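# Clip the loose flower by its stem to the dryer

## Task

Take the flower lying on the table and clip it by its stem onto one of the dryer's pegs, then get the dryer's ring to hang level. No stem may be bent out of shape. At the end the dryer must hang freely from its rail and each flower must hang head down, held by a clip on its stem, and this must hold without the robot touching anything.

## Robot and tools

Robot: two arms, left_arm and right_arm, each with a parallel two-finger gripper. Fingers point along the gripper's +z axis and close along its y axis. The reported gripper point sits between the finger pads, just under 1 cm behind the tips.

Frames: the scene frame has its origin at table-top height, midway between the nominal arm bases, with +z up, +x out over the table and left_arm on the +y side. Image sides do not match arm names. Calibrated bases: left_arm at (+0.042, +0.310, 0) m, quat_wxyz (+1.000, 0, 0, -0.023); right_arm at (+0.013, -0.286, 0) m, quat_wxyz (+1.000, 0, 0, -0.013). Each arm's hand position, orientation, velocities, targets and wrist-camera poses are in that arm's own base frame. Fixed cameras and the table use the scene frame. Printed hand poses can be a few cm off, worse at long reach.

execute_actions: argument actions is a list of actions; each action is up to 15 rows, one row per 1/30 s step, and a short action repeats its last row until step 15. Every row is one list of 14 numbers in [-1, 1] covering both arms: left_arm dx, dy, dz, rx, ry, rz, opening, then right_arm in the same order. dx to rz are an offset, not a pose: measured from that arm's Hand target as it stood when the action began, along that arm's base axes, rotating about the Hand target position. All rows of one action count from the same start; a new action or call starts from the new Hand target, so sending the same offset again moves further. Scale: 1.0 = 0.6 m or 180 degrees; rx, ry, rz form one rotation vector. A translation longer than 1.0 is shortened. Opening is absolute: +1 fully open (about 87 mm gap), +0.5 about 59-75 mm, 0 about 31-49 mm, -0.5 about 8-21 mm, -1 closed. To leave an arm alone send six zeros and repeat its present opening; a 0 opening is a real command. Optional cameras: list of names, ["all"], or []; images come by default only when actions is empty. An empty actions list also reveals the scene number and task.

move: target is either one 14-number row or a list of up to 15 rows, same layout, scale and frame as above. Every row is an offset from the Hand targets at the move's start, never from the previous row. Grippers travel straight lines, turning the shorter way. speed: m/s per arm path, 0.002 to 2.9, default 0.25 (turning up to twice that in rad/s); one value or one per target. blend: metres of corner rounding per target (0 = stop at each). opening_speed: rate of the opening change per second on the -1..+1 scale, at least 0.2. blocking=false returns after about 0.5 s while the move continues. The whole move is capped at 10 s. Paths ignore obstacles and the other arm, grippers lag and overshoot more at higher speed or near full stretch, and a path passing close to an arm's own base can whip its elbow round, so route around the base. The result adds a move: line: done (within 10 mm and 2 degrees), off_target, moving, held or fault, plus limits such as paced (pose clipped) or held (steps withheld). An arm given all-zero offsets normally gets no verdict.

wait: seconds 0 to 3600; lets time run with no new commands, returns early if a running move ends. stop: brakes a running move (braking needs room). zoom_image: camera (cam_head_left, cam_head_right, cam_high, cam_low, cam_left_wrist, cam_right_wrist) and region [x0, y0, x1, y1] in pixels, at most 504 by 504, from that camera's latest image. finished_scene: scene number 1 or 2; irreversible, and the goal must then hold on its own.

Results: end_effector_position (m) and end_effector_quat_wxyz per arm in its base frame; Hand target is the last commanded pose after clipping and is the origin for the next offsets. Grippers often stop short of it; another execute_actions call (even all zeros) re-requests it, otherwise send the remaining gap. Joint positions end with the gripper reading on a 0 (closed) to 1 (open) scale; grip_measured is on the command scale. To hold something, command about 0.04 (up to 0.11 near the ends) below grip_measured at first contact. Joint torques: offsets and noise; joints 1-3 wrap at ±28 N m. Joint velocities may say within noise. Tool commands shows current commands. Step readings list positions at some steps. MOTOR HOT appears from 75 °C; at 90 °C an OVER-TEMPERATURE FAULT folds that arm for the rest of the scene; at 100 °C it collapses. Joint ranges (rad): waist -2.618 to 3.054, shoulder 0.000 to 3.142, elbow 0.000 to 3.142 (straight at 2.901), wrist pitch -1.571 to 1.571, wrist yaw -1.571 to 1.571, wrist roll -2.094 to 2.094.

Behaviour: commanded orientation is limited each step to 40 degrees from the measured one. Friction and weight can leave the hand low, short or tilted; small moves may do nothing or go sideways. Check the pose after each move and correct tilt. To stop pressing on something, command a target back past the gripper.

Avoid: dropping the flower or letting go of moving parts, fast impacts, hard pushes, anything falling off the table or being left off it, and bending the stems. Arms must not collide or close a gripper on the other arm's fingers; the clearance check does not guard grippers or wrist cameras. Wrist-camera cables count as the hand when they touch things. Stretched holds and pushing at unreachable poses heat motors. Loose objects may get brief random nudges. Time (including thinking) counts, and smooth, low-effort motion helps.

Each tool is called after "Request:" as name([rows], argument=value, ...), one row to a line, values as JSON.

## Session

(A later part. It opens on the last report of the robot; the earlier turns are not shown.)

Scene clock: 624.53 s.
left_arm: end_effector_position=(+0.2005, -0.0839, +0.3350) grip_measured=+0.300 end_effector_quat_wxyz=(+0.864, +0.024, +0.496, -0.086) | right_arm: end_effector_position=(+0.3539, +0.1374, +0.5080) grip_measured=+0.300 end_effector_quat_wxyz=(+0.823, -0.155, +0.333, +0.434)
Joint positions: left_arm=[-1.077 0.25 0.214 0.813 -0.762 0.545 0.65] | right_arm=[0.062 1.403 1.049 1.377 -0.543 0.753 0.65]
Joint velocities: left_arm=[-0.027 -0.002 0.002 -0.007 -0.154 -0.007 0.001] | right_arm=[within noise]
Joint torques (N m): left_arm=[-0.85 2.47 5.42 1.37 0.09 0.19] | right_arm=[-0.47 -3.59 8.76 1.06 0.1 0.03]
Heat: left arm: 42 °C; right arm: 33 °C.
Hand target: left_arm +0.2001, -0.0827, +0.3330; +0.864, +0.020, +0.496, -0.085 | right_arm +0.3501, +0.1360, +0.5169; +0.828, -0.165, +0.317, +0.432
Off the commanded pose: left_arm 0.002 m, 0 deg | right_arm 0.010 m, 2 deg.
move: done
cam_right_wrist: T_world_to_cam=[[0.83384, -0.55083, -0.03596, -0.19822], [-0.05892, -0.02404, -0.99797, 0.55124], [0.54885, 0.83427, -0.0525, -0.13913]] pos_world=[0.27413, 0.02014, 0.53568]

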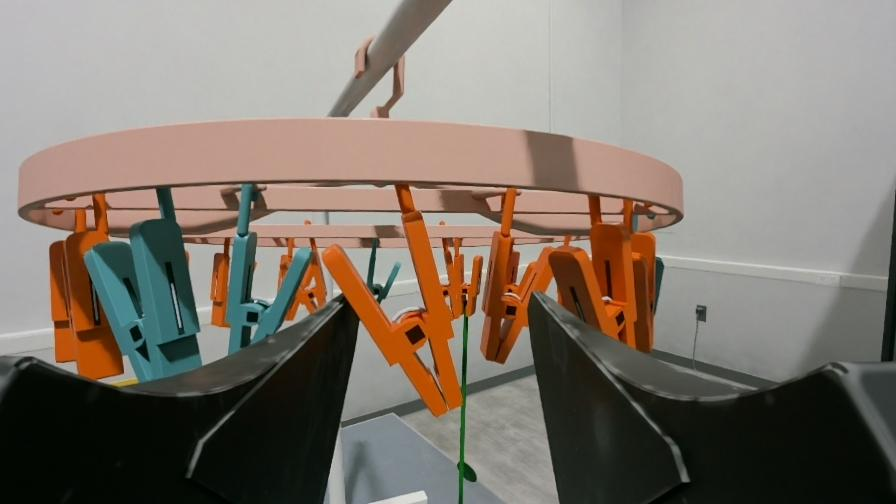

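Request:
move([
  [0, 0, 0, 0, 0, 0, 0.3, -0.075, -0.1033, -0.092, 0, 0, 0, 0.2],
  [0, 0, 0, 0, 0, 0, 0.3, -0.2293, -0.1317, -0.1253, 0, 0, -0.117, 0.2],
], speed=0.15, blend=[0.02, 0], cameras=["cam_head_left", "cam_right_wrist"])

Scene clock: 628.43 s.
left_arm: end_effector_position=(+0.2005, -0.0839, +0.3350) grip_measured=+0.300 end_effector_quat_wxyz=(+0.864, +0.024, +0.496, -0.086) | right_arm: end_effector_position=(+0.2124, +0.0601, +0.4413) grip_measured=+0.200 end_effector_quat_wxyz=(+0.889, -0.109, +0.344, +0.281)
Joint positions: left_arm=[-1.077 0.25 0.214 0.813 -0.762 0.545 0.65] | right_arm=[-0.275 0.62 0.413 1.256 -0.549 0.738 0.6]
Joint torques (N m): left_arm=[-0.85 2.48 5.42 1.36 0.09 0.19] | right_arm=[-0.25 1.05 5.9 0.67 0.3 -0.16]
Heat: left arm: 41 °C; right arm: 33 °C.
Hand target: left_arm +0.2001, -0.0827, +0.3330; +0.864, +0.020, +0.496, -0.085 | right_arm +0.2125, +0.0570, +0.4416; +0.893, -0.104, +0.342, +0.273
Off the commanded pose: left_arm 0.002 m, 1 deg | right_arm 0.003 m, 1 deg.
move: done
cam_right_wrist: T_world_to_cam=[[0.59876, -0.80092, -0.00067, -0.07592], [-0.03313, -0.02393, -0.99916, 0.46958], [0.80024, 0.59829, -0.04086, -0.04488]] pos_world=[0.09694, -0.02272, 0.46731]

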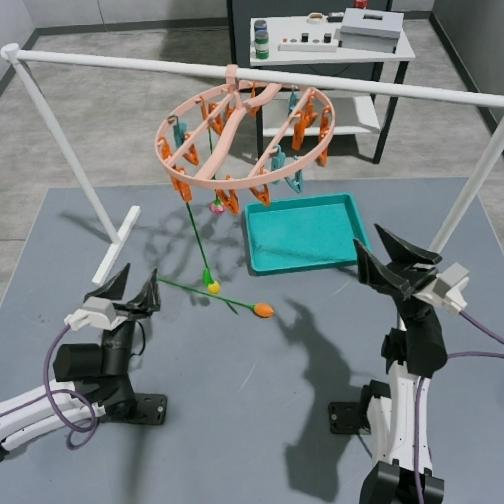

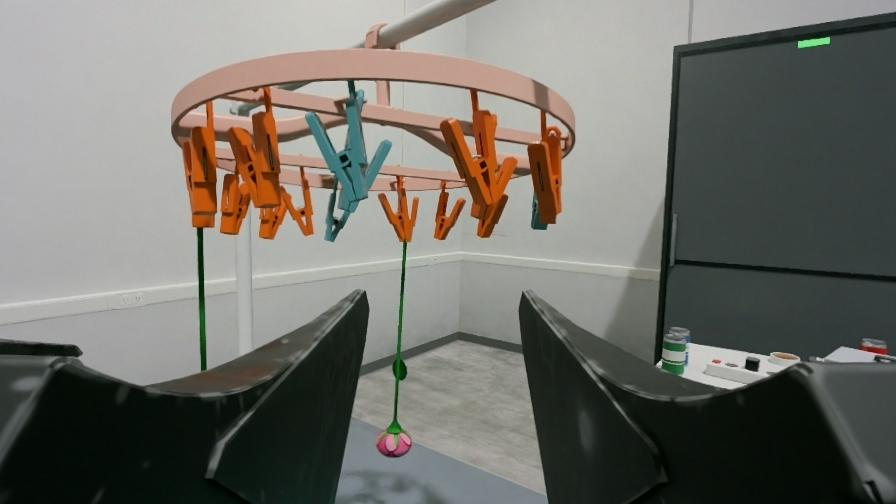

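Request:
move([
  [0.2248, 0.0345, -0.255, -0.3077, 0.538, 0.294, 0.3, 0, 0, 0, 0, 0, 0, 0.2],
], speed=0.3, cameras=["cam_left_wrist", "cam_head_left"])

Scene clock: 641.90 s.
left_arm: end_effector_position=(+0.3308, -0.0606, +0.1751) grip_measured=+0.300 end_effector_quat_wxyz=(+0.108, -0.568, +0.812, +0.085) | right_arm: end_effector_position=(+0.2125, +0.0600, +0.4413) grip_measured=+0.200 end_effector_quat_wxyz=(+0.889, -0.109, +0.344, +0.281)
Joint positions: left_arm=[-0.205 1.845 1.851 -1.552 -0.274 -1.422 0.65] | right_arm=[-0.275 0.62 0.413 1.256 -0.549 0.738 0.6]
Joint torques (N m): left_arm=[0.5 -6.54 8.57 0.23 -0.1 -0.09] | right_arm=[-0.2 1.03 5.89 0.69 0.3 -0.14]
Heat: left arm: 41 °C; right arm: 33 °C.
Hand target: left_arm +0.3349, -0.0621, +0.1799; +0.106, -0.577, +0.806, +0.076 | right_arm +0.2125, +0.0570, +0.4416; +0.893, -0.104, +0.342, +0.273
Off the commanded pose: left_arm 0.007 m, 2 deg | right_arm 0.003 m, 1 deg.
joint at its limit (left arm) — joint 4 (wrist pitch), lower limit.
move: done
cam_left_wrist: T_world_to_cam=[[0.94387, -0.32681, -0.0481, -0.32136], [-0.24722, -0.79543, 0.55333, -0.03894], [-0.21909, -0.51038, -0.83157, 0.33583]] pos_world=[0.36727, 0.03541, 0.28536]
Images, in order (width x height): cam_head_left 504x504, cam_left_wrist 896x504.

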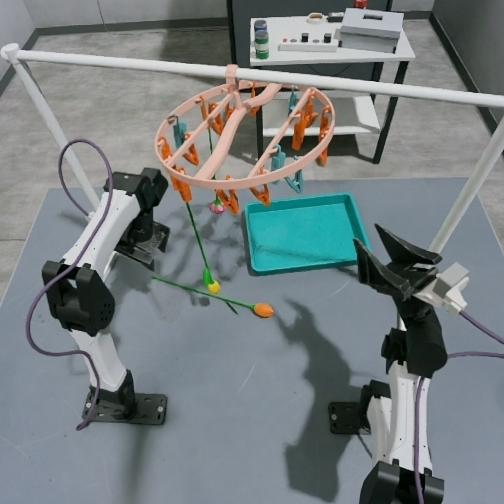

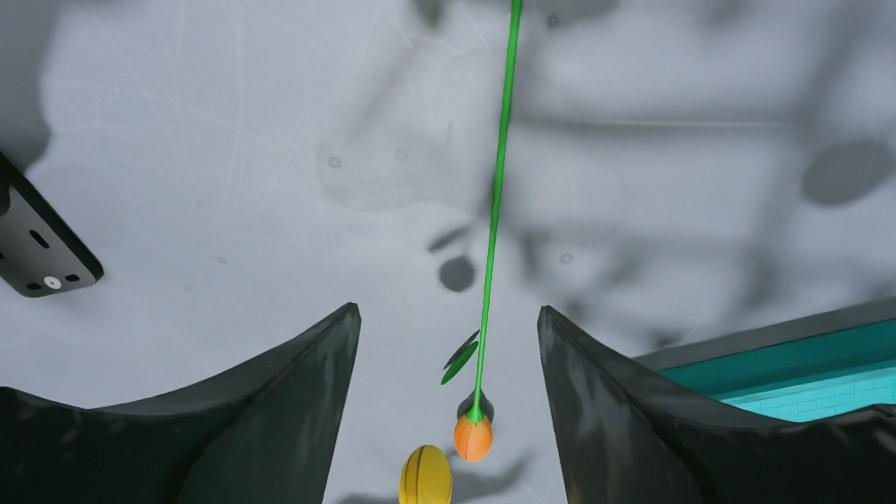

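Request:
move([
  [0.036, -0.0173, -0.195, 0, 0, 0, 0.3, 0, 0, 0, 0, 0, 0, 0.2],
], speed=0.15, cameras=["cam_left_wrist"])

Scene clock: 648.13 s.
left_arm: end_effector_position=(+0.3552, -0.0662, +0.0674) grip_measured=+0.300 end_effector_quat_wxyz=(+0.108, -0.575, +0.807, +0.082) | right_arm: end_effector_position=(+0.2125, +0.0600, +0.4413) grip_measured=+0.200 end_effector_quat_wxyz=(+0.889, -0.109, +0.344, +0.281)
Joint positions: left_arm=[-0.205 1.921 1.522 -1.145 -0.272 -1.439 0.65] | right_arm=[-0.275 0.62 0.413 1.256 -0.549 0.738 0.6]
Joint torques (N m): left_arm=[-1.1 -7.47 5.12 0.53 -0.14 -0.09] | right_arm=[-0.29 1.05 5.9 0.69 0.31 -0.14]
Heat: left arm: 41 °C; right arm: 32 °C.
Hand target: left_arm +0.3566, -0.0725, +0.0629; +0.107, -0.577, +0.806, +0.076 | right_arm +0.2125, +0.0570, +0.4416; +0.893, -0.104, +0.342, +0.273
Off the commanded pose: left_arm 0.008 m, 1 deg | right_arm 0.003 m, 1 deg.
move: done
cam_left_wrist: T_world_to_cam=[[0.94938, -0.31144, -0.04095, -0.35284], [-0.23756, -0.79717, 0.55505, 0.01858], [-0.20551, -0.51723, -0.83081, 0.24339]] pos_world=[0.38941, 0.03081, 0.17745]

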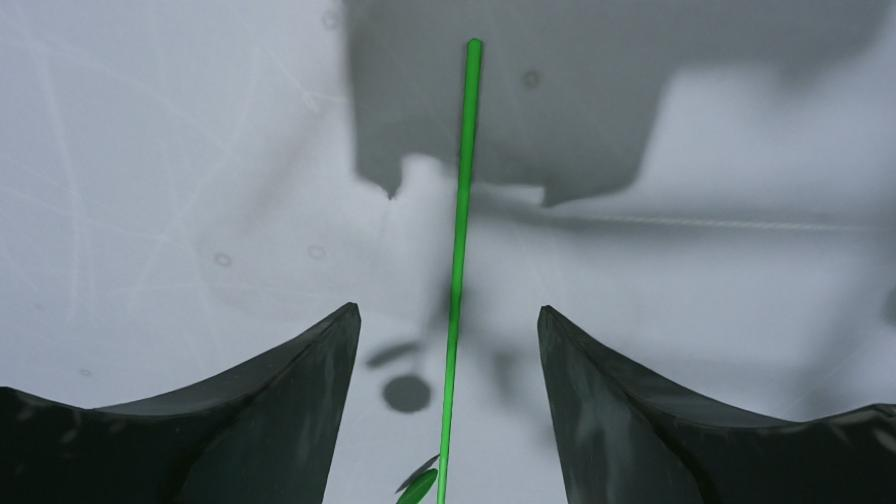

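Request:
move([
  [0.0078, 0.0185, -0.0715, 0, 0, 0, 0.3, 0, 0, 0, 0, 0, 0, 0.2],
  [0.0078, 0.0185, -0.0715, 0, 0, 0, -0.95, 0, 0, 0, 0, 0, 0, 0.2],
], speed=0.06, opening_speed=1.0, cameras=["cam_left_wrist"])

Scene clock: 653.37 s.
left_arm: end_effector_position=(+0.3612, -0.0618, +0.0262) grip_measured=-0.950 end_effector_quat_wxyz=(+0.112, -0.579, +0.803, +0.078) | right_arm: end_effector_position=(+0.2125, +0.0600, +0.4413) grip_measured=+0.200 end_effector_quat_wxyz=(+0.889, -0.109, +0.344, +0.281)
Joint positions: left_arm=[-0.19 1.965 1.414 -0.979 -0.272 -1.434 0.025] | right_arm=[-0.275 0.62 0.413 1.256 -0.549 0.738 0.6]
Joint torques (N m): left_arm=[0.61 -7.38 4.88 0.56 -0.13 0.2] | right_arm=[-0.25 1.1 5.97 0.67 0.3 -0.13]
Heat: left arm: 41 °C; right arm: 32 °C.
Hand target: left_arm +0.3612, -0.0613, +0.0201; +0.107, -0.577, +0.806, +0.076 | right_arm +0.2125, +0.0570, +0.4416; +0.893, -0.104, +0.342, +0.273
Off the commanded pose: left_arm 0.006 m, 1 deg | right_arm 0.003 m, 1 deg.
move: done
cam_left_wrist: T_world_to_cam=[[0.95292, -0.3019, -0.02819, -0.3599], [-0.23651, -0.79826, 0.55393, 0.04603], [-0.18974, -0.52119, -0.83208, 0.20669]] pos_world=[0.39305, 0.03581, 0.13634]

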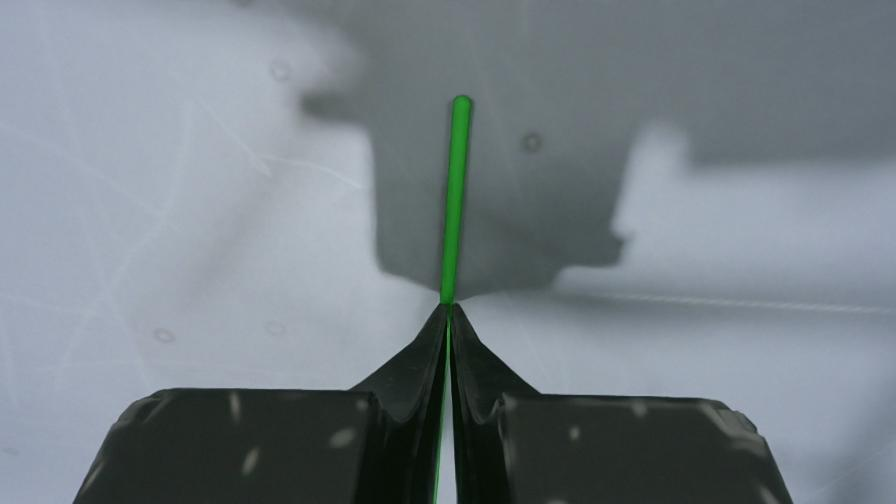

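Request:
move([
  [0, 0, 0, 0, 0, 0, 0.0, 0, 0, 0, 0, 0, 0, 0.2],
  [0, 0, -0.012, 0, 0, 0, 0.0, 0, 0, 0, 0, 0, 0, 0.2],
  [0, 0, -0.012, 0, 0, 0, -0.95, 0, 0, 0, 0, 0, 0, 0.2],
], speed=0.04, opening_speed=1.0)

Scene clock: 658.03 s.
left_arm: end_effector_position=(+0.3615, -0.0619, +0.0191) grip_measured=-0.855 end_effector_quat_wxyz=(+0.113, -0.579, +0.804, +0.078) | right_arm: end_effector_position=(+0.2125, +0.0600, +0.4413) grip_measured=+0.200 end_effector_quat_wxyz=(+0.889, -0.109, +0.344, +0.281)
Joint positions: left_arm=[-0.19 1.974 1.398 -0.953 -0.272 -1.433 0.072] | right_arm=[-0.275 0.62 0.413 1.256 -0.549 0.738 0.6]
Joint torques (N m): left_arm=[0.61 -7.34 4.82 0.56 -0.13 0.19] | right_arm=[-0.24 1.06 5.89 0.68 0.31 -0.14]
Heat: left arm: 41 °C; right arm: 32 °C.
Hand target: left_arm +0.3613, -0.0613, +0.0129; +0.107, -0.577, +0.806, +0.076 | right_arm +0.2125, +0.0570, +0.4416; +0.893, -0.104, +0.342, +0.273
Off the commanded pose: left_arm 0.006 m, 1 deg | right_arm 0.003 m, 1 deg.
move: done

Request:
move([
  [0, 0, 0.075, 0.042, -0.0145, 0, -0.95, 0, 0, 0, 0, 0, 0, 0.2],
  [0.108, 0.315, 0.078, 0.042, -0.0145, 0, -0.95, 0, 0, 0, 0, 0, 0, 0.2],
  [0.075, 0.315, 0.35, 0.042, -0.0145, 0, -0.95, 0, 0, 0, 0, 0, 0, 0.2],
], speed=[0.08, 0.1, 0.15], blend=[0.01, 0.01, 0], cameras=["cam_head_left"])

Scene clock: 673.80 s.
left_arm: end_effector_position=(+0.4130, +0.1135, +0.2096) grip_measured=-0.855 end_effector_quat_wxyz=(+0.190, -0.554, +0.803, +0.110) | right_arm: end_effector_position=(+0.2125, +0.0600, +0.4413) grip_measured=+0.200 end_effector_quat_wxyz=(+0.889, -0.109, +0.344, +0.281)
Joint positions: left_arm=[0.202 2.128 2.381 -1.546 -0.35 -0.956 0.072] | right_arm=[-0.275 0.62 0.413 1.256 -0.549 0.738 0.6]
Joint torques (N m): left_arm=[4.01 -10.86 8.34 0.64 -0.1 0.2] | right_arm=[-0.24 1.1 5.9 0.68 0.3 -0.13]
Heat: left arm: 42 °C; right arm: 32 °C.
Hand target: left_arm +0.4063, +0.1278, +0.2228; +0.163, -0.571, +0.796, +0.116 | right_arm +0.2125, +0.0570, +0.4416; +0.893, -0.104, +0.342, +0.273
Off the commanded pose: left_arm 0.021 m, 4 deg | right_arm 0.003 m, 1 deg.
joint sent to its limit (left arm) — joint 4 (wrist pitch), lower limit. The joint targets are off in orientation, not in position.
move: off_target (left_arm)

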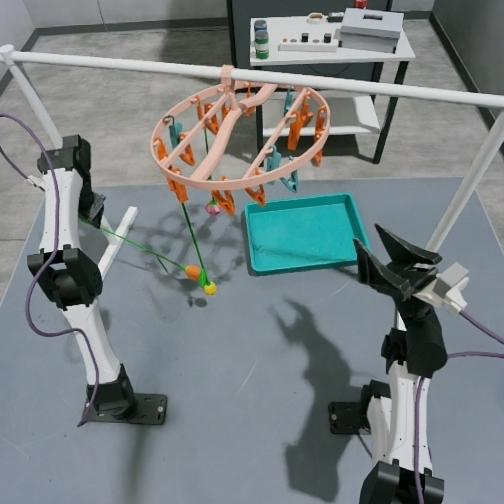

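Request:
move([
  [-0.03, -0.1, 0.0, 0, 0, 0, -0.95, 0, 0, 0, 0, 0, 0, 0.2],
], speed=0.1, cameras=["cam_head_left", "cam_left_wrist"])

Scene clock: 676.60 s.
left_arm: end_effector_position=(+0.3960, +0.0680, +0.2073) grip_measured=-0.855 end_effector_quat_wxyz=(+0.174, -0.559, +0.804, +0.104) | right_arm: end_effector_position=(+0.2125, +0.0600, +0.4413) grip_measured=+0.200 end_effector_quat_wxyz=(+0.889, -0.109, +0.344, +0.281)
Joint positions: left_arm=[0.106 2.037 2.238 -1.557 -0.35 -1.072 0.072] | right_arm=[-0.275 0.62 0.413 1.256 -0.549 0.738 0.6]
Joint torques (N m): left_arm=[-0.28 -13.12 4.79 0.64 -0.42 -0.11] | right_arm=[-0.27 1.02 5.89 0.68 0.3 -0.14]
Heat: left arm: 43 °C; right arm: 32 °C.
Hand target: left_arm +0.3883, +0.0678, +0.2228; +0.163, -0.571, +0.796, +0.116 | right_arm +0.2125, +0.0570, +0.4416; +0.893, -0.104, +0.342, +0.273
Off the commanded pose: left_arm 0.017 m, 2 deg | right_arm 0.003 m, 1 deg.
joint sent to its limit (left arm) — joint 4 (wrist pitch), lower limit. The joint targets are off in orientation, not in position.
move: off_target (left_arm)
cam_left_wrist: T_world_to_cam=[[0.9424, -0.33446, -0.00288, -0.34768], [-0.29933, -0.84718, 0.43896, 0.10964], [-0.14925, -0.41281, -0.8985, 0.42203]] pos_world=[0.42346, 0.15082, 0.33006]

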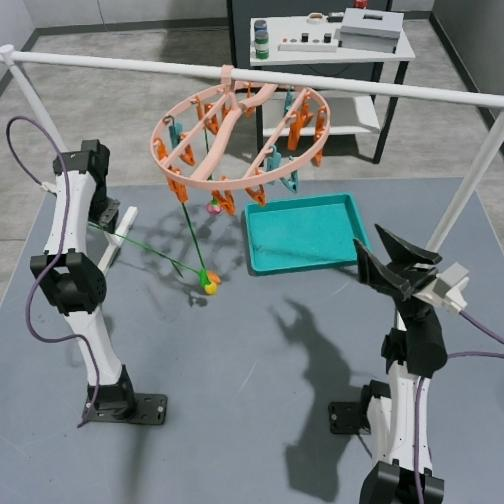

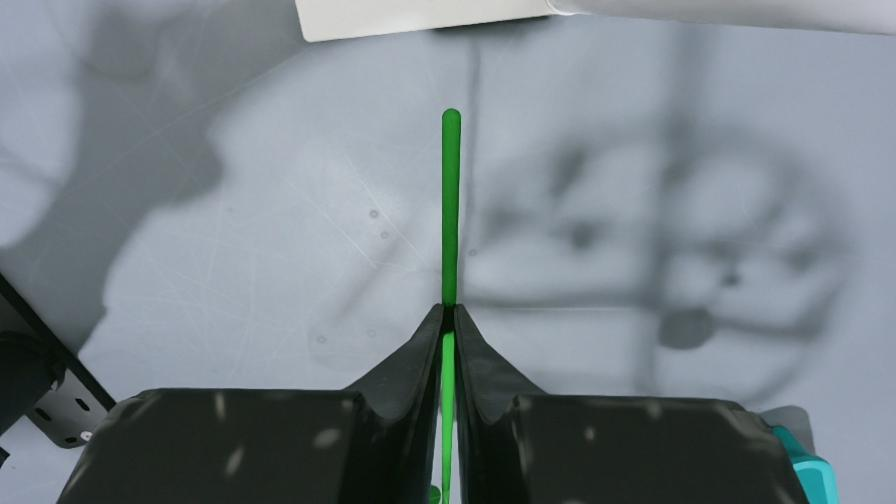

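Request:
move([
  [-0.114, 0.037, 0.229, 0.3695, -0.2764, -0.1652, -0.95, 0, 0, 0, 0, 0, 0, 0.2],
], speed=0.25, cameras=["cam_head_left", "cam_left_wrist"])

Scene clock: 684.87 s.
left_arm: end_effector_position=(+0.3201, +0.0895, +0.3564) grip_measured=-0.855 end_effector_quat_wxyz=(+0.748, -0.188, +0.590, +0.240) | right_arm: end_effector_position=(+0.2125, +0.0600, +0.4413) grip_measured=+0.200 end_effector_quat_wxyz=(+0.889, -0.109, +0.344, +0.281)
Joint positions: left_arm=[-0.087 0.879 0.705 0.481 -0.683 0.199 0.072] | right_arm=[-0.275 0.62 0.413 1.256 -0.549 0.738 0.6]
Joint torques (N m): left_arm=[0.72 -1.25 6.12 2.07 0.28 0.19] | right_arm=[-0.25 1.07 6 0.68 0.31 -0.14]
Heat: left arm: 46 °C; right arm: 32 °C.
Hand target: left_arm +0.3199, +0.0899, +0.3602; +0.756, -0.183, +0.581, +0.239 | right_arm +0.2125, +0.0570, +0.4416; +0.893, -0.104, +0.342, +0.273
Off the commanded pose: left_arm 0.004 m, 1 deg | right_arm 0.003 m, 1 deg.
move: done
cam_left_wrist: T_world_to_cam=[[0.60706, -0.79457, 0.01191, -0.12521], [-0.45974, -0.36339, -0.8103, 0.49282], [0.64816, 0.48642, -0.5859, 0.10648]] pos_world=[0.23356, 0.0278, 0.46321]

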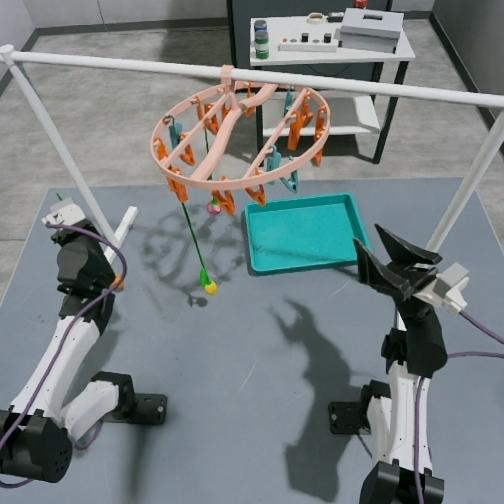

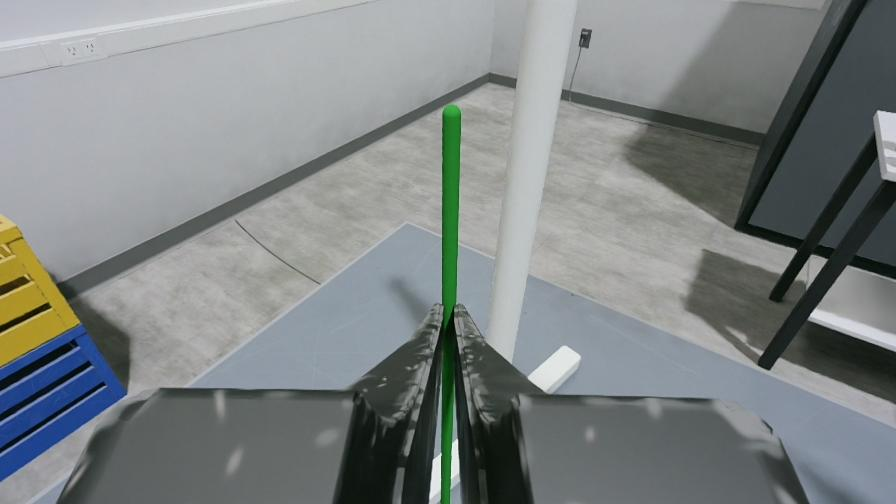

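Request:
move([
  [-0.1665, -0.0665, 0.016, 0, 0, -0.139, -0.95, 0, 0, 0, 0, 0, 0, 0.2],
  [-0.2, -0.483, 0.0, 0, 0, -0.333, -0.95, 0, 0, 0, 0, 0, 0, 0.2],
  [-0.2, -0.667, -0.02, 0, 0, -0.4056, -0.95, 0, 0, 0, 0, 0, 0, 0.2],
], speed=0.15, blend=[0.03, 0.03, 0], cameras=["cam_right_wrist", "cam_head_left"])

Request:
zoom_image(camera="cam_right_wrist", region=[160, 50, 580, 270])

Scene clock: 696.77 s.
left_arm: end_effector_position=(+0.2005, -0.3043, +0.3249) grip_measured=-0.855 end_effector_quat_wxyz=(+0.742, +0.218, +0.591, -0.230) | right_arm: end_effector_position=(+0.2125, +0.0600, +0.4413) grip_measured=+0.200 end_effector_quat_wxyz=(+0.889, -0.109, +0.344, +0.281)
Joint positions: left_arm=[-1.293 1.021 0.668 0.61 -0.622 0.206 0.072] | right_arm=[-0.275 0.62 0.413 1.256 -0.549 0.738 0.6]
Joint torques (N m): left_arm=[0.09 -1.09 10.67 2.1 0.25 -0.12] | right_arm=[-0.25 1.02 5.91 0.68 0.31 -0.14]
Heat: left arm: 43 °C; right arm: 32 °C.
Hand target: left_arm +0.1998, -0.3103, +0.3483; +0.750, +0.198, +0.576, -0.258 | right_arm +0.2125, +0.0570, +0.4416; +0.893, -0.104, +0.342, +0.273
Off the commanded pose: left_arm 0.024 m, 4 deg | right_arm 0.003 m, 1 deg.
move: off_target (left_arm)
cam_right_wrist: T_world_to_cam=[[0.5984, -0.8012, -0.00092, -0.07578], [-0.03321, -0.02365, -0.99917, 0.4696], [0.80051, 0.59793, -0.04076, -0.04497]] pos_world=[0.09694, -0.02272, 0.46731]
Images, in order (width x height): cam_head_left 504x504, cam_right_wrist 896x504.

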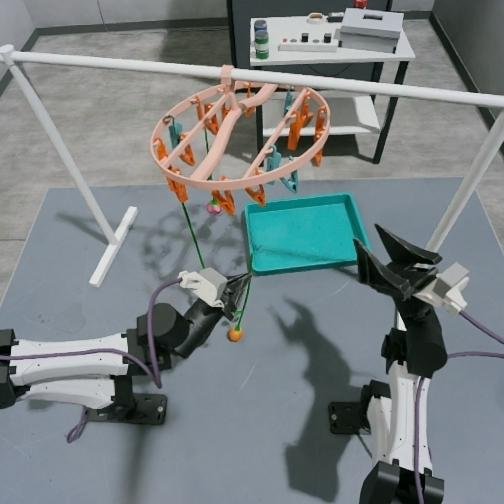

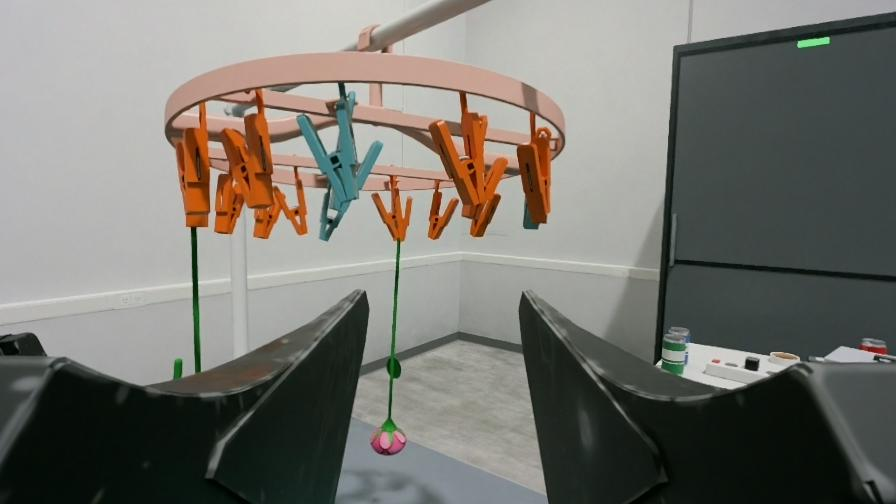

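Scaled by 1.200 from the camera's image (finer frame: 1280x720).

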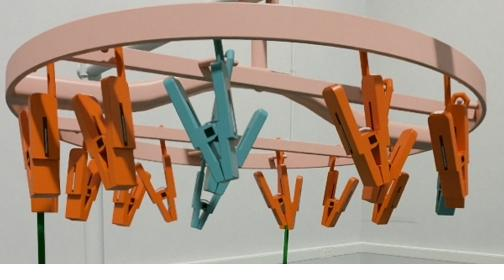

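Request:
move([
  [0,0,0,0,0,0,-0.95,-0.0173,0.18,0.0303,0,0,-0.04,0.3],
  [0,0,0,0,0,0,-0.95,0.0325,0.2167,0.064,0,0,-0.04,0.3],
], speed=[0.2,0.15], blend=[0.03,0], cameras=["cam_right_wrist"])

Scene clock: 718.30 s.
left_arm: end_effector_position=(+0.2005, -0.3043, +0.3249) grip_measured=-0.855 end_effector_quat_wxyz=(+0.742, +0.218, +0.591, -0.230) | right_arm: end_effector_position=(+0.2346, +0.1907, +0.4677) grip_measured=+0.300 end_effector_quat_wxyz=(+0.903, -0.096, +0.359, +0.214)
Joint positions: left_arm=[-1.293 1.021 0.668 0.61 -0.622 0.205 0.072] | right_arm=[0.872 0.898 0.635 1.108 0.258 -0.308 0.65]
Joint torques (N m): left_arm=[0.12 -1.05 10.66 2.1 0.25 -0.12] | right_arm=[0.66 0.13 9.1 1.34 0.01 -0.06]
Heat: left arm: 42 °C; right arm: 32 °C.
Hand target: left_arm +0.1998, -0.3103, +0.3482; +0.750, +0.198, +0.576, -0.257 | right_arm +0.2320, +0.1871, +0.4800; +0.909, -0.082, +0.347, +0.216
Off the commanded pose: left_arm 0.024 m, 4 deg | right_arm 0.013 m, 2 deg.
move: off_target (right_arm); blend cut to 0.0211 m at target 1
cam_right_wrist: T_world_to_cam=[[0.48173, -0.87614, 0.0179, 0.04855], [-0.04863, -0.04713, -0.9977, 0.50714], [0.87497, 0.47975, -0.06531, -0.1232]] pos_world=[0.10908, 0.12554, 0.49706]

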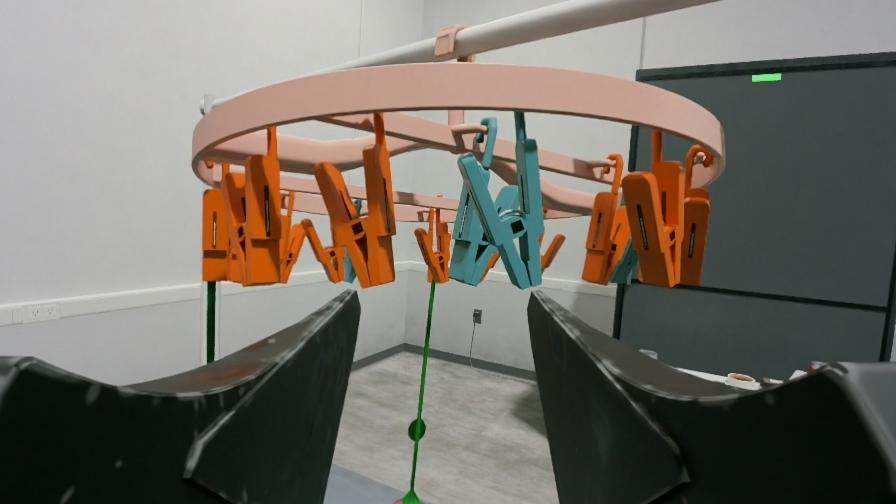

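Request:
move([
  [0,0,0,0,0,0,-0.95,-0.0043,0.0677,0,0,0,0,0.2],
  [0,0,0,0,0,0,-0.95,0.0592,0.0957,0.0933,0,0,0,0.2],
], speed=[0.15,0.08], cameras=["cam_right_wrist"])

Scene clock: 728.90 s.
left_arm: end_effector_position=(+0.2005, -0.3043, +0.3249) grip_measured=-0.855 end_effector_quat_wxyz=(+0.742, +0.218, +0.591, -0.230) | right_arm: end_effector_position=(+0.2670, +0.2453, +0.5279) grip_measured=+0.200 end_effector_quat_wxyz=(+0.907, -0.087, +0.355, +0.211)
Joint positions: left_arm=[-1.293 1.021 0.668 0.61 -0.622 0.205 0.072] | right_arm=[0.929 1.194 1 1.072 0.307 -0.361 0.6]
Joint torques (N m): left_arm=[0.1 -1.06 10.67 2.1 0.25 -0.12] | right_arm=[-0.54 -2.1 8.95 1.09 -0.2 0.17]
Heat: left arm: 43 °C; right arm: 32 °C.
Hand target: left_arm +0.1998, -0.3103, +0.3482; +0.750, +0.198, +0.576, -0.257 | right_arm +0.2675, +0.2445, +0.5360; +0.909, -0.082, +0.348, +0.216
Off the commanded pose: left_arm 0.024 m, 4 deg | right_arm 0.008 m, 1 deg.
move: done
cam_right_wrist: T_world_to_cam=[[0.4698, -0.88275, 0.007, 0.09027], [-0.0412, -0.02985, -0.9987, 0.56566], [0.88181, 0.4689, -0.05039, -0.18076]] pos_world=[0.1403, 0.18133, 0.55519]

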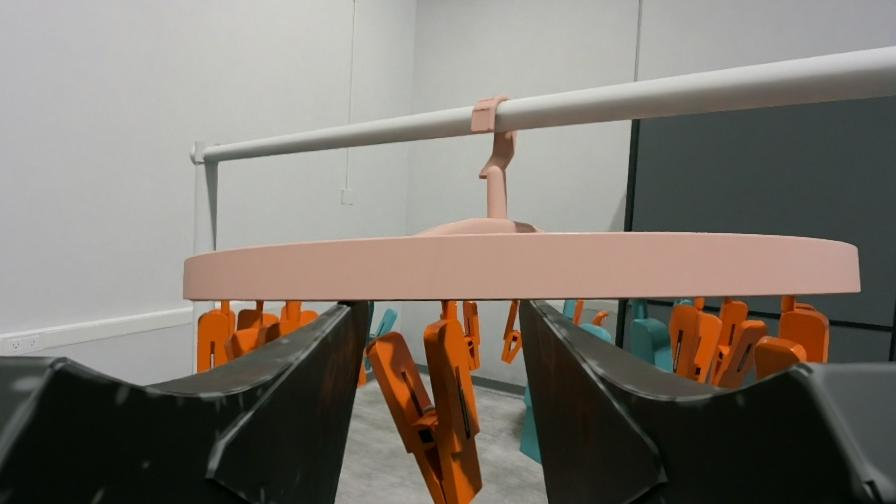

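Request:
move(target=[0.0953,-0.1128,0.0778,-0.0137,-0.0175,0,-0.95,0.0175,-0.06,-0.008,0,0,0,0.2], speed=0.1, cameras=["cam_right_wrist","cam_left_wrist"])

Scene clock: 734.07 s.
left_arm: end_effector_position=(+0.2554, -0.3744, +0.3711) grip_measured=-0.855 end_effector_quat_wxyz=(+0.759, +0.209, +0.568, -0.241) | right_arm: end_effector_position=(+0.2811, +0.2127, +0.5283) grip_measured=+0.200 end_effector_quat_wxyz=(+0.908, -0.084, +0.352, +0.212)
Joint positions: left_arm=[-1.172 1.369 1.007 0.671 -0.491 0.194 0.072] | right_arm=[0.78 1.131 0.965 1.02 0.212 -0.242 0.6]
Joint torques (N m): left_arm=[0.66 -3.9 10.59 2.14 0.25 -0.1] | right_arm=[-0.58 -3.79 6.16 1.12 -0.17 0.13]
Heat: left arm: 44 °C; right arm: 32 °C.
Hand target: left_arm +0.2571, -0.3779, +0.3950; +0.770, +0.189, +0.549, -0.264 | right_arm +0.2779, +0.2084, +0.5314; +0.909, -0.082, +0.347, +0.216
Off the commanded pose: left_arm 0.024 m, 4 deg | right_arm 0.006 m, 1 deg.
move: off_target (left_arm)
cam_left_wrist: T_world_to_cam=[[-0.57724, -0.81609, -0.02802, -0.14544], [-0.44011, 0.33984, -0.83115, 0.57245], [0.68781, -0.46744, -0.55534, 0.00407]] pos_world=[0.16519, -0.31133, 0.47397]
cam_right_wrist: T_world_to_cam=[[0.47006, -0.88263, 0.00266, 0.05704], [-0.03755, -0.02301, -0.99903, 0.56338], [0.88184, 0.4695, -0.04396, -0.1815]] pos_world=[0.1544, 0.14853, 0.5547]
Images, in order (width x height): cam_left_wrist 896x504, cam_right_wrist 896x504.

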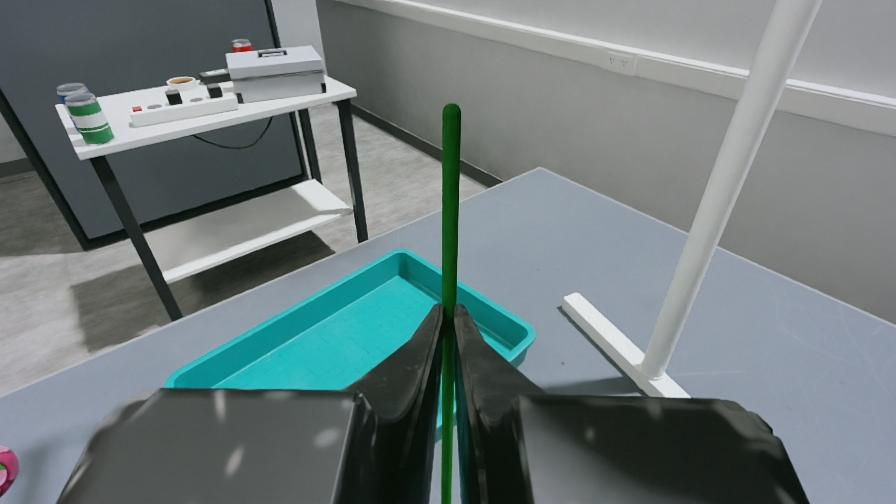

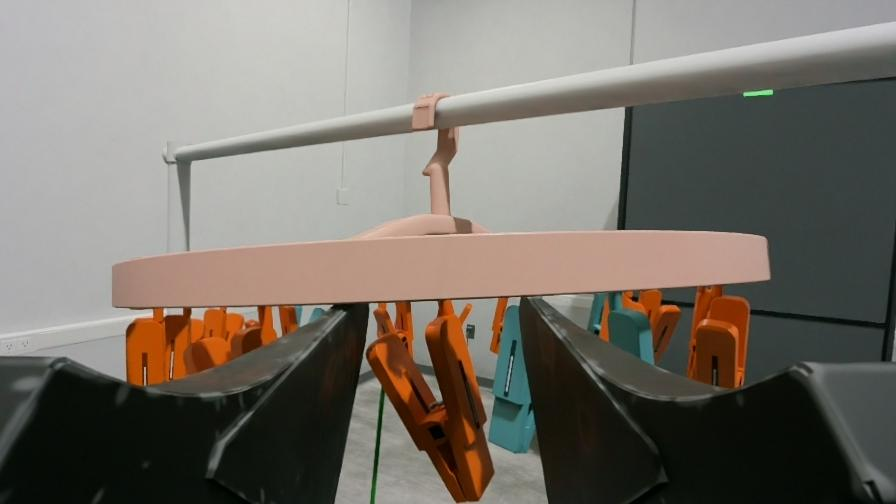

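Request:
move([
  [0.0177,0.0147,0.0383,0,0,0,-0.95,0.0087,0.0158,-0.0167,0,0,0,0.2],
  [0.0177,0.0147,0.0383,0,0,0,-0.95,0.0087,0.0158,-0.0167,0,0,0,-0.6],
], speed=0.1, opening_speed=0.8, cameras=["cam_right_wrist","cam_left_wrist"])

Scene clock: 740.43 s.
left_arm: end_effector_position=(+0.2684, -0.3700, +0.3955) grip_measured=-0.855 end_effector_quat_wxyz=(+0.762, +0.203, +0.564, -0.245) | right_arm: end_effector_position=(+0.2842, +0.2162, +0.5212) grip_measured=-0.244 end_effector_quat_wxyz=(+0.908, -0.084, +0.351, +0.213)
Joint positions: left_arm=[-1.125 1.369 1.092 0.594 -0.447 0.175 0.072] | right_arm=[0.78 1.149 0.945 1.062 0.21 -0.242 0.378]
Joint torques (N m): left_arm=[0.61 -5.38 10.28 1.85 0.24 -0.09] | right_arm=[0.55 -1.96 6.45 1.29 -0.07 0]
Heat: left arm: 46 °C; right arm: 32 °C.
Hand target: left_arm +0.2676, -0.3691, +0.4180; +0.770, +0.189, +0.549, -0.264 | right_arm +0.2832, +0.2179, +0.5212; +0.909, -0.082, +0.347, +0.216
Off the commanded pose: left_arm 0.022 m, 3 deg | right_arm 0.002 m, 1 deg.
move: off_target (left_arm)
cam_left_wrist: T_world_to_cam=[[-0.57685, -0.81667, -0.01724, -0.13835], [-0.43661, 0.32609, -0.83848, 0.59382], [0.69038, -0.47615, -0.54467, 0.00258]] pos_world=[0.17768, -0.3054, 0.49693]
cam_right_wrist: T_world_to_cam=[[0.47116, -0.88204, 0.00281, 0.05818], [-0.0349, -0.02182, -0.99915, 0.55555], [0.88136, 0.47066, -0.04106, -0.18781]] pos_world=[0.1575, 0.15183, 0.54721]
Images, in order (width x height): cam_left_wrist 896x504, cam_right_wrist 896x504.

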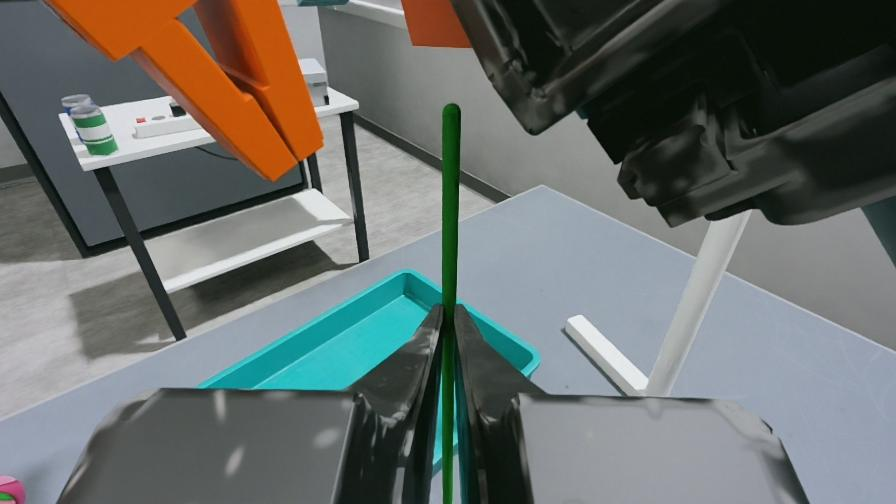

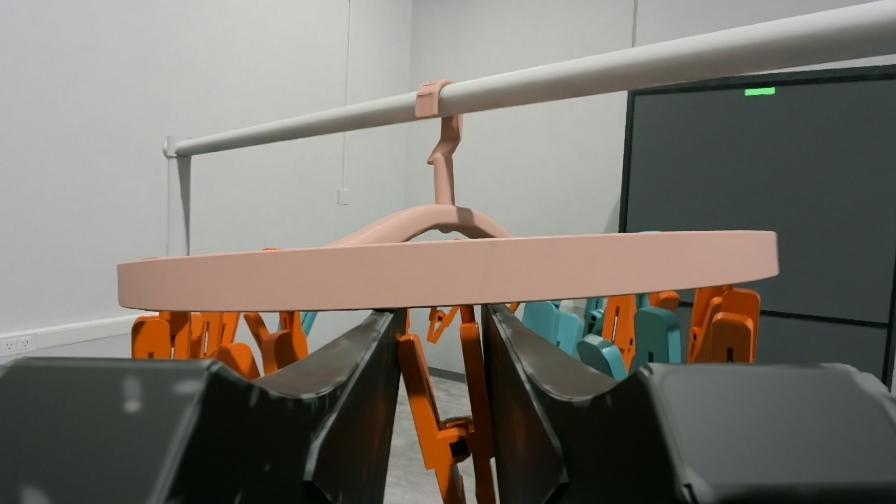

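Request:
zoom_image(camera="cam_right_wrist", region=[380, 304, 540, 504])

Request:
zoom_image(camera="cam_left_wrist", region=[350, 0, 550, 200])

Scaled by 2.520 from the camera's image (finer frame: 1280x720).

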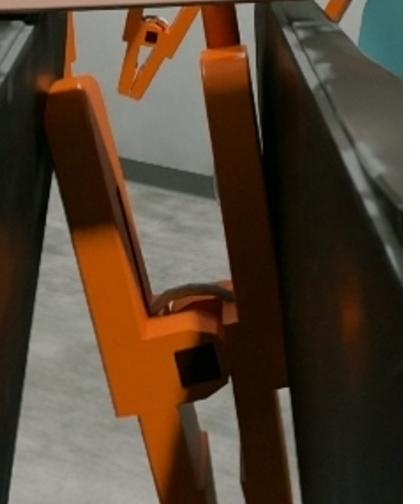

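Scaled by 2.520 from the camera's image (finer frame: 1280x720).

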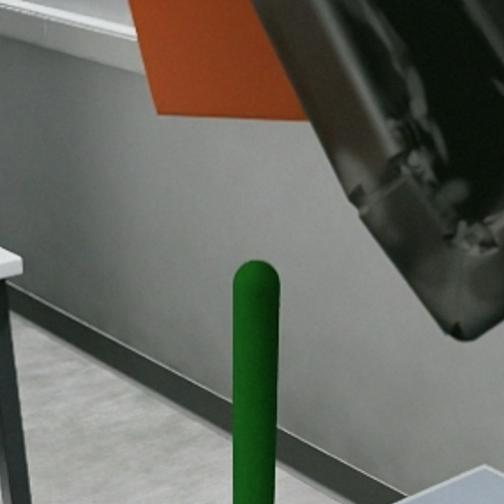

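Request:
move([
  [0,0,0,0,0,0,-0.95,0,0,0,0,0,0,0.0],
  [0,0,0,0,0,0,-0.95,0,0,-0.021,0,0,0,0.0],
  [0,0,0,0,0,0,-0.95,0,0,-0.021,0,0,0,-0.6],
], speed=0.06, opening_speed=0.8, cameras=["cam_right_wrist","cam_left_wrist"])

Request:
zoom_image(camera="cam_right_wrist", region=[380, 304, 540, 504])

Scene clock: 752.40 s.
left_arm: end_effector_position=(+0.2684, -0.3700, +0.3955) grip_measured=-0.855 end_effector_quat_wxyz=(+0.762, +0.203, +0.564, -0.245) | right_arm: end_effector_position=(+0.2843, +0.2162, +0.5086) grip_measured=-0.274 end_effector_quat_wxyz=(+0.908, -0.084, +0.351, +0.213)
Joint positions: left_arm=[-1.125 1.369 1.092 0.594 -0.447 0.175 0.072] | right_arm=[0.78 1.149 0.895 1.112 0.21 -0.242 0.363]
Joint torques (N m): left_arm=[0.61 -5.37 10.28 1.84 0.24 -0.09] | right_arm=[0.57 -1.87 6.43 1.29 -0.07 0.01]
Heat: left arm: 48 °C; right arm: 33 °C.
Hand target: left_arm +0.2676, -0.3691, +0.4180; +0.770, +0.189, +0.549, -0.264 | right_arm +0.2832, +0.2179, +0.5086; +0.909, -0.082, +0.347, +0.216
Off the commanded pose: left_arm 0.023 m, 3 deg | right_arm 0.002 m, 1 deg.
move: done
cam_left_wrist: T_world_to_cam=[[-0.57685, -0.81667, -0.01724, -0.13835], [-0.43661, 0.32609, -0.83848, 0.59382], [0.69038, -0.47615, -0.54467, 0.00258]] pos_world=[0.17768, -0.3054, 0.49693]
cam_right_wrist: T_world_to_cam=[[0.47075, -0.88226, 0.00261, 0.05837], [-0.03482, -0.02153, -0.99916, 0.54292], [0.88158, 0.47027, -0.04086, -0.1885]] pos_world=[0.1576, 0.15183, 0.53461]
Images, in order (width x height): cam_left_wrist 896x504, cam_right_wrist 896x504.

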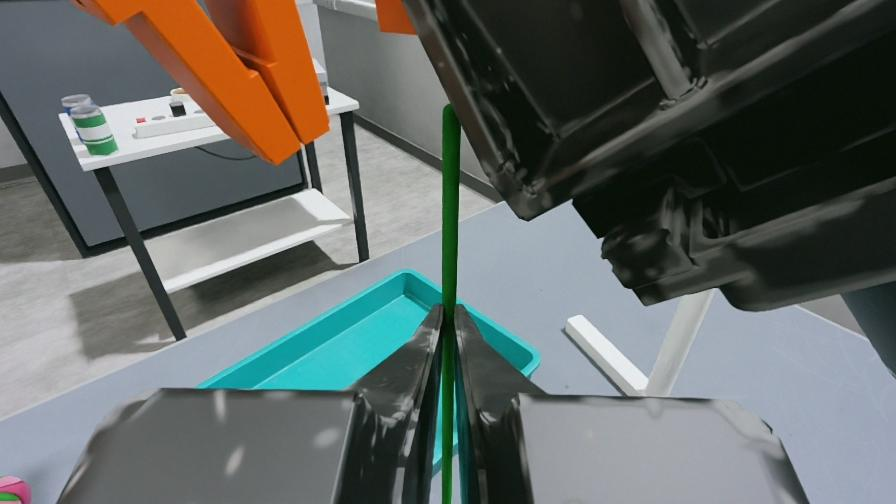

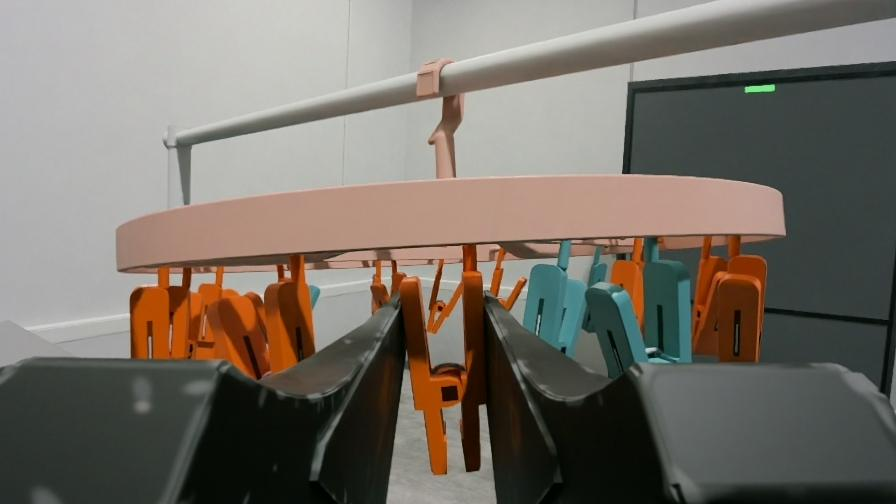

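Scaled by 2.520 from the camera's image (finer frame: 1280x720).

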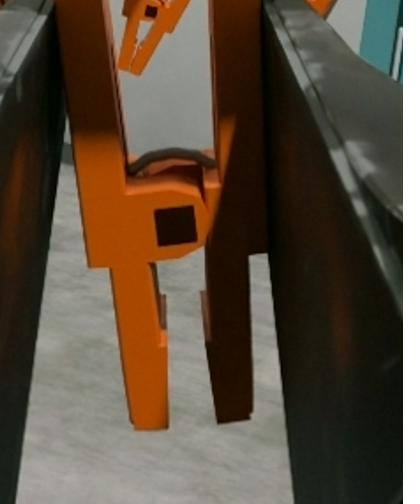

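Request:
move(target=[0.0058,0.0075,0.0267,0,0,0,-0.95,0,0,0,0,0,0,-0.6], speed=0.06, cameras=["cam_right_wrist","cam_left_wrist"])

Scene clock: 759.03 s.
left_arm: end_effector_position=(+0.2730, -0.3683, +0.4073) grip_measured=-0.855 end_effector_quat_wxyz=(+0.760, +0.206, +0.567, -0.244) | right_arm: end_effector_position=(+0.2843, +0.2162, +0.5086) grip_measured=-0.274 end_effector_quat_wxyz=(+0.908, -0.084, +0.351, +0.213)
Joint positions: left_arm=[-1.107 1.369 1.148 0.526 -0.43 0.168 0.072] | right_arm=[0.78 1.149 0.895 1.112 0.21 -0.242 0.363]
Joint torques (N m): left_arm=[0.66 -6.11 10.4 1.88 0.24 -0.09] | right_arm=[0.64 -1.94 6.41 1.28 -0.09 0.01]
Heat: left arm: 49 °C; right arm: 33 °C.
Hand target: left_arm +0.2711, -0.3647, +0.4339; +0.770, +0.189, +0.549, -0.264 | right_arm +0.2832, +0.2179, +0.5086; +0.909, -0.082, +0.347, +0.216
Off the commanded pose: left_arm 0.027 m, 4 deg | right_arm 0.002 m, 1 deg.
move: off_target (left_arm)
cam_left_wrist: T_world_to_cam=[[-0.57755, -0.81609, -0.02081, -0.13225], [-0.44021, 0.3328, -0.83394, 0.60679], [0.68749, -0.47249, -0.55146, 0.01156]] pos_world=[0.18279, -0.30441, 0.50965]
cam_right_wrist: T_world_to_cam=[[0.47075, -0.88226, 0.00261, 0.05837], [-0.03482, -0.02153, -0.99916, 0.54292], [0.88158, 0.47027, -0.04086, -0.1885]] pos_world=[0.1576, 0.15183, 0.53461]
Images, in order (width x height): cam_left_wrist 896x504, cam_right_wrist 896x504.

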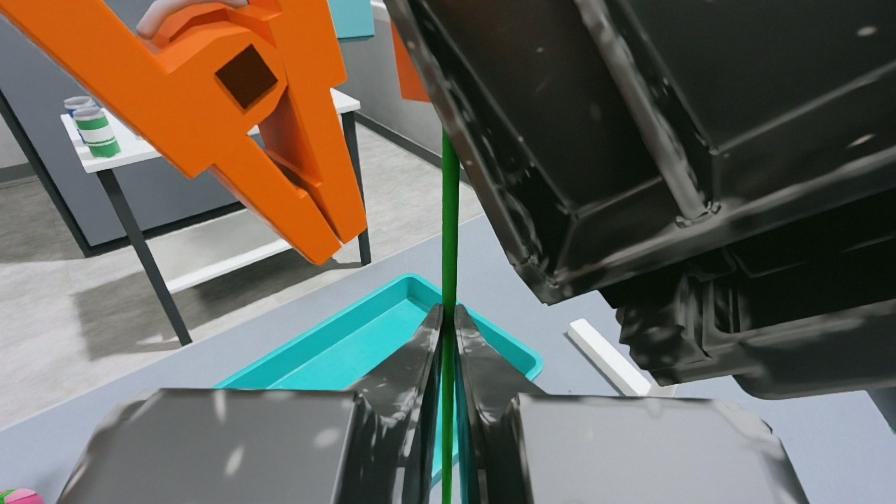

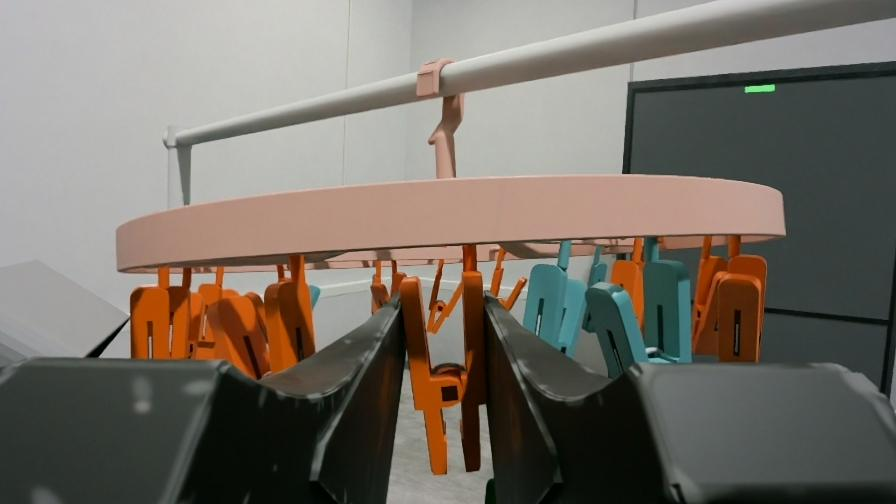

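Request:
move(target=[-0.0057,0.0173,0,0,0,0,-0.95,0,0,0,0,0,0,-0.6], speed=0.05, cameras=["cam_right_wrist"])

Request:
zoom_image(camera="cam_right_wrist", region=[380, 364, 540, 504])

Scene clock: 763.40 s.
left_arm: end_effector_position=(+0.2713, -0.3613, +0.4149) grip_measured=-0.855 end_effector_quat_wxyz=(+0.762, +0.202, +0.563, -0.247) | right_arm: end_effector_position=(+0.2842, +0.2160, +0.5089) grip_measured=-0.274 end_effector_quat_wxyz=(+0.908, -0.084, +0.350, +0.213)
Joint positions: left_arm=[-1.102 1.344 1.148 0.512 -0.425 0.166 0.072] | right_arm=[0.78 1.149 0.895 1.113 0.21 -0.242 0.363]
Joint torques (N m): left_arm=[0.73 -6.97 8.02 1.88 0.23 -0.08] | right_arm=[0.55 -1.94 6.35 1.24 -0.08 0.02]
Heat: left arm: 50 °C; right arm: 33 °C.
Hand target: left_arm +0.2678, -0.3543, +0.4338; +0.770, +0.189, +0.549, -0.264 | right_arm +0.2832, +0.2179, +0.5086; +0.909, -0.082, +0.348, +0.216
Off the commanded pose: left_arm 0.021 m, 3 deg | right_arm 0.002 m, 1 deg.
move: off_target (left_arm)
cam_right_wrist: T_world_to_cam=[[0.47069, -0.8823, 0.00216, 0.05854], [-0.03369, -0.02042, -0.99922, 0.54269], [0.88166, 0.47025, -0.03934, -0.18904]] pos_world=[0.1574, 0.15163, 0.53471]

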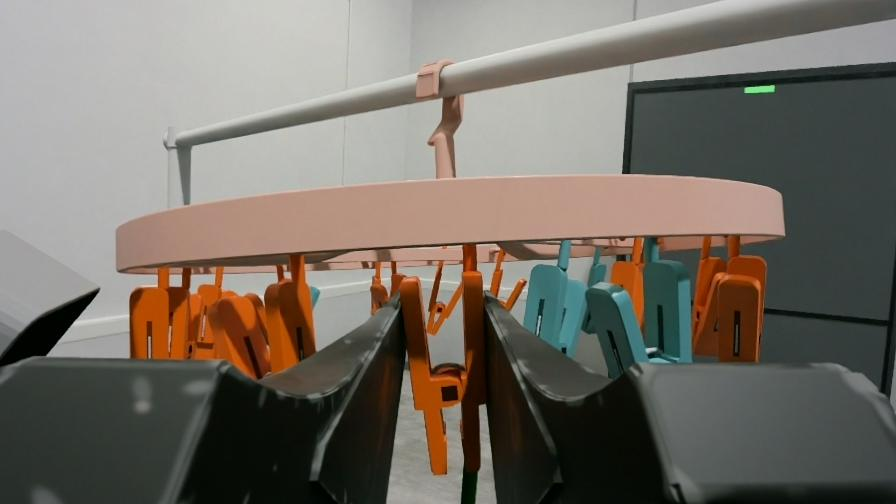

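Scaled by 3.150 from the camera's image (finer frame: 1280x720).

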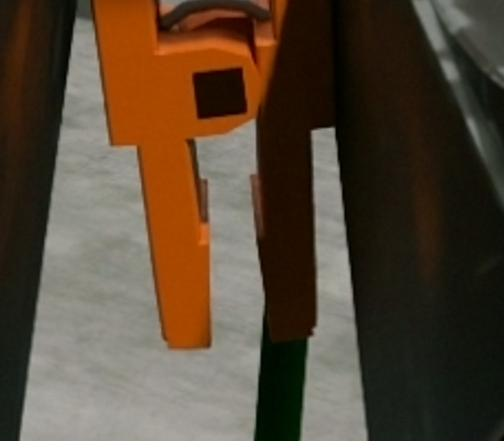

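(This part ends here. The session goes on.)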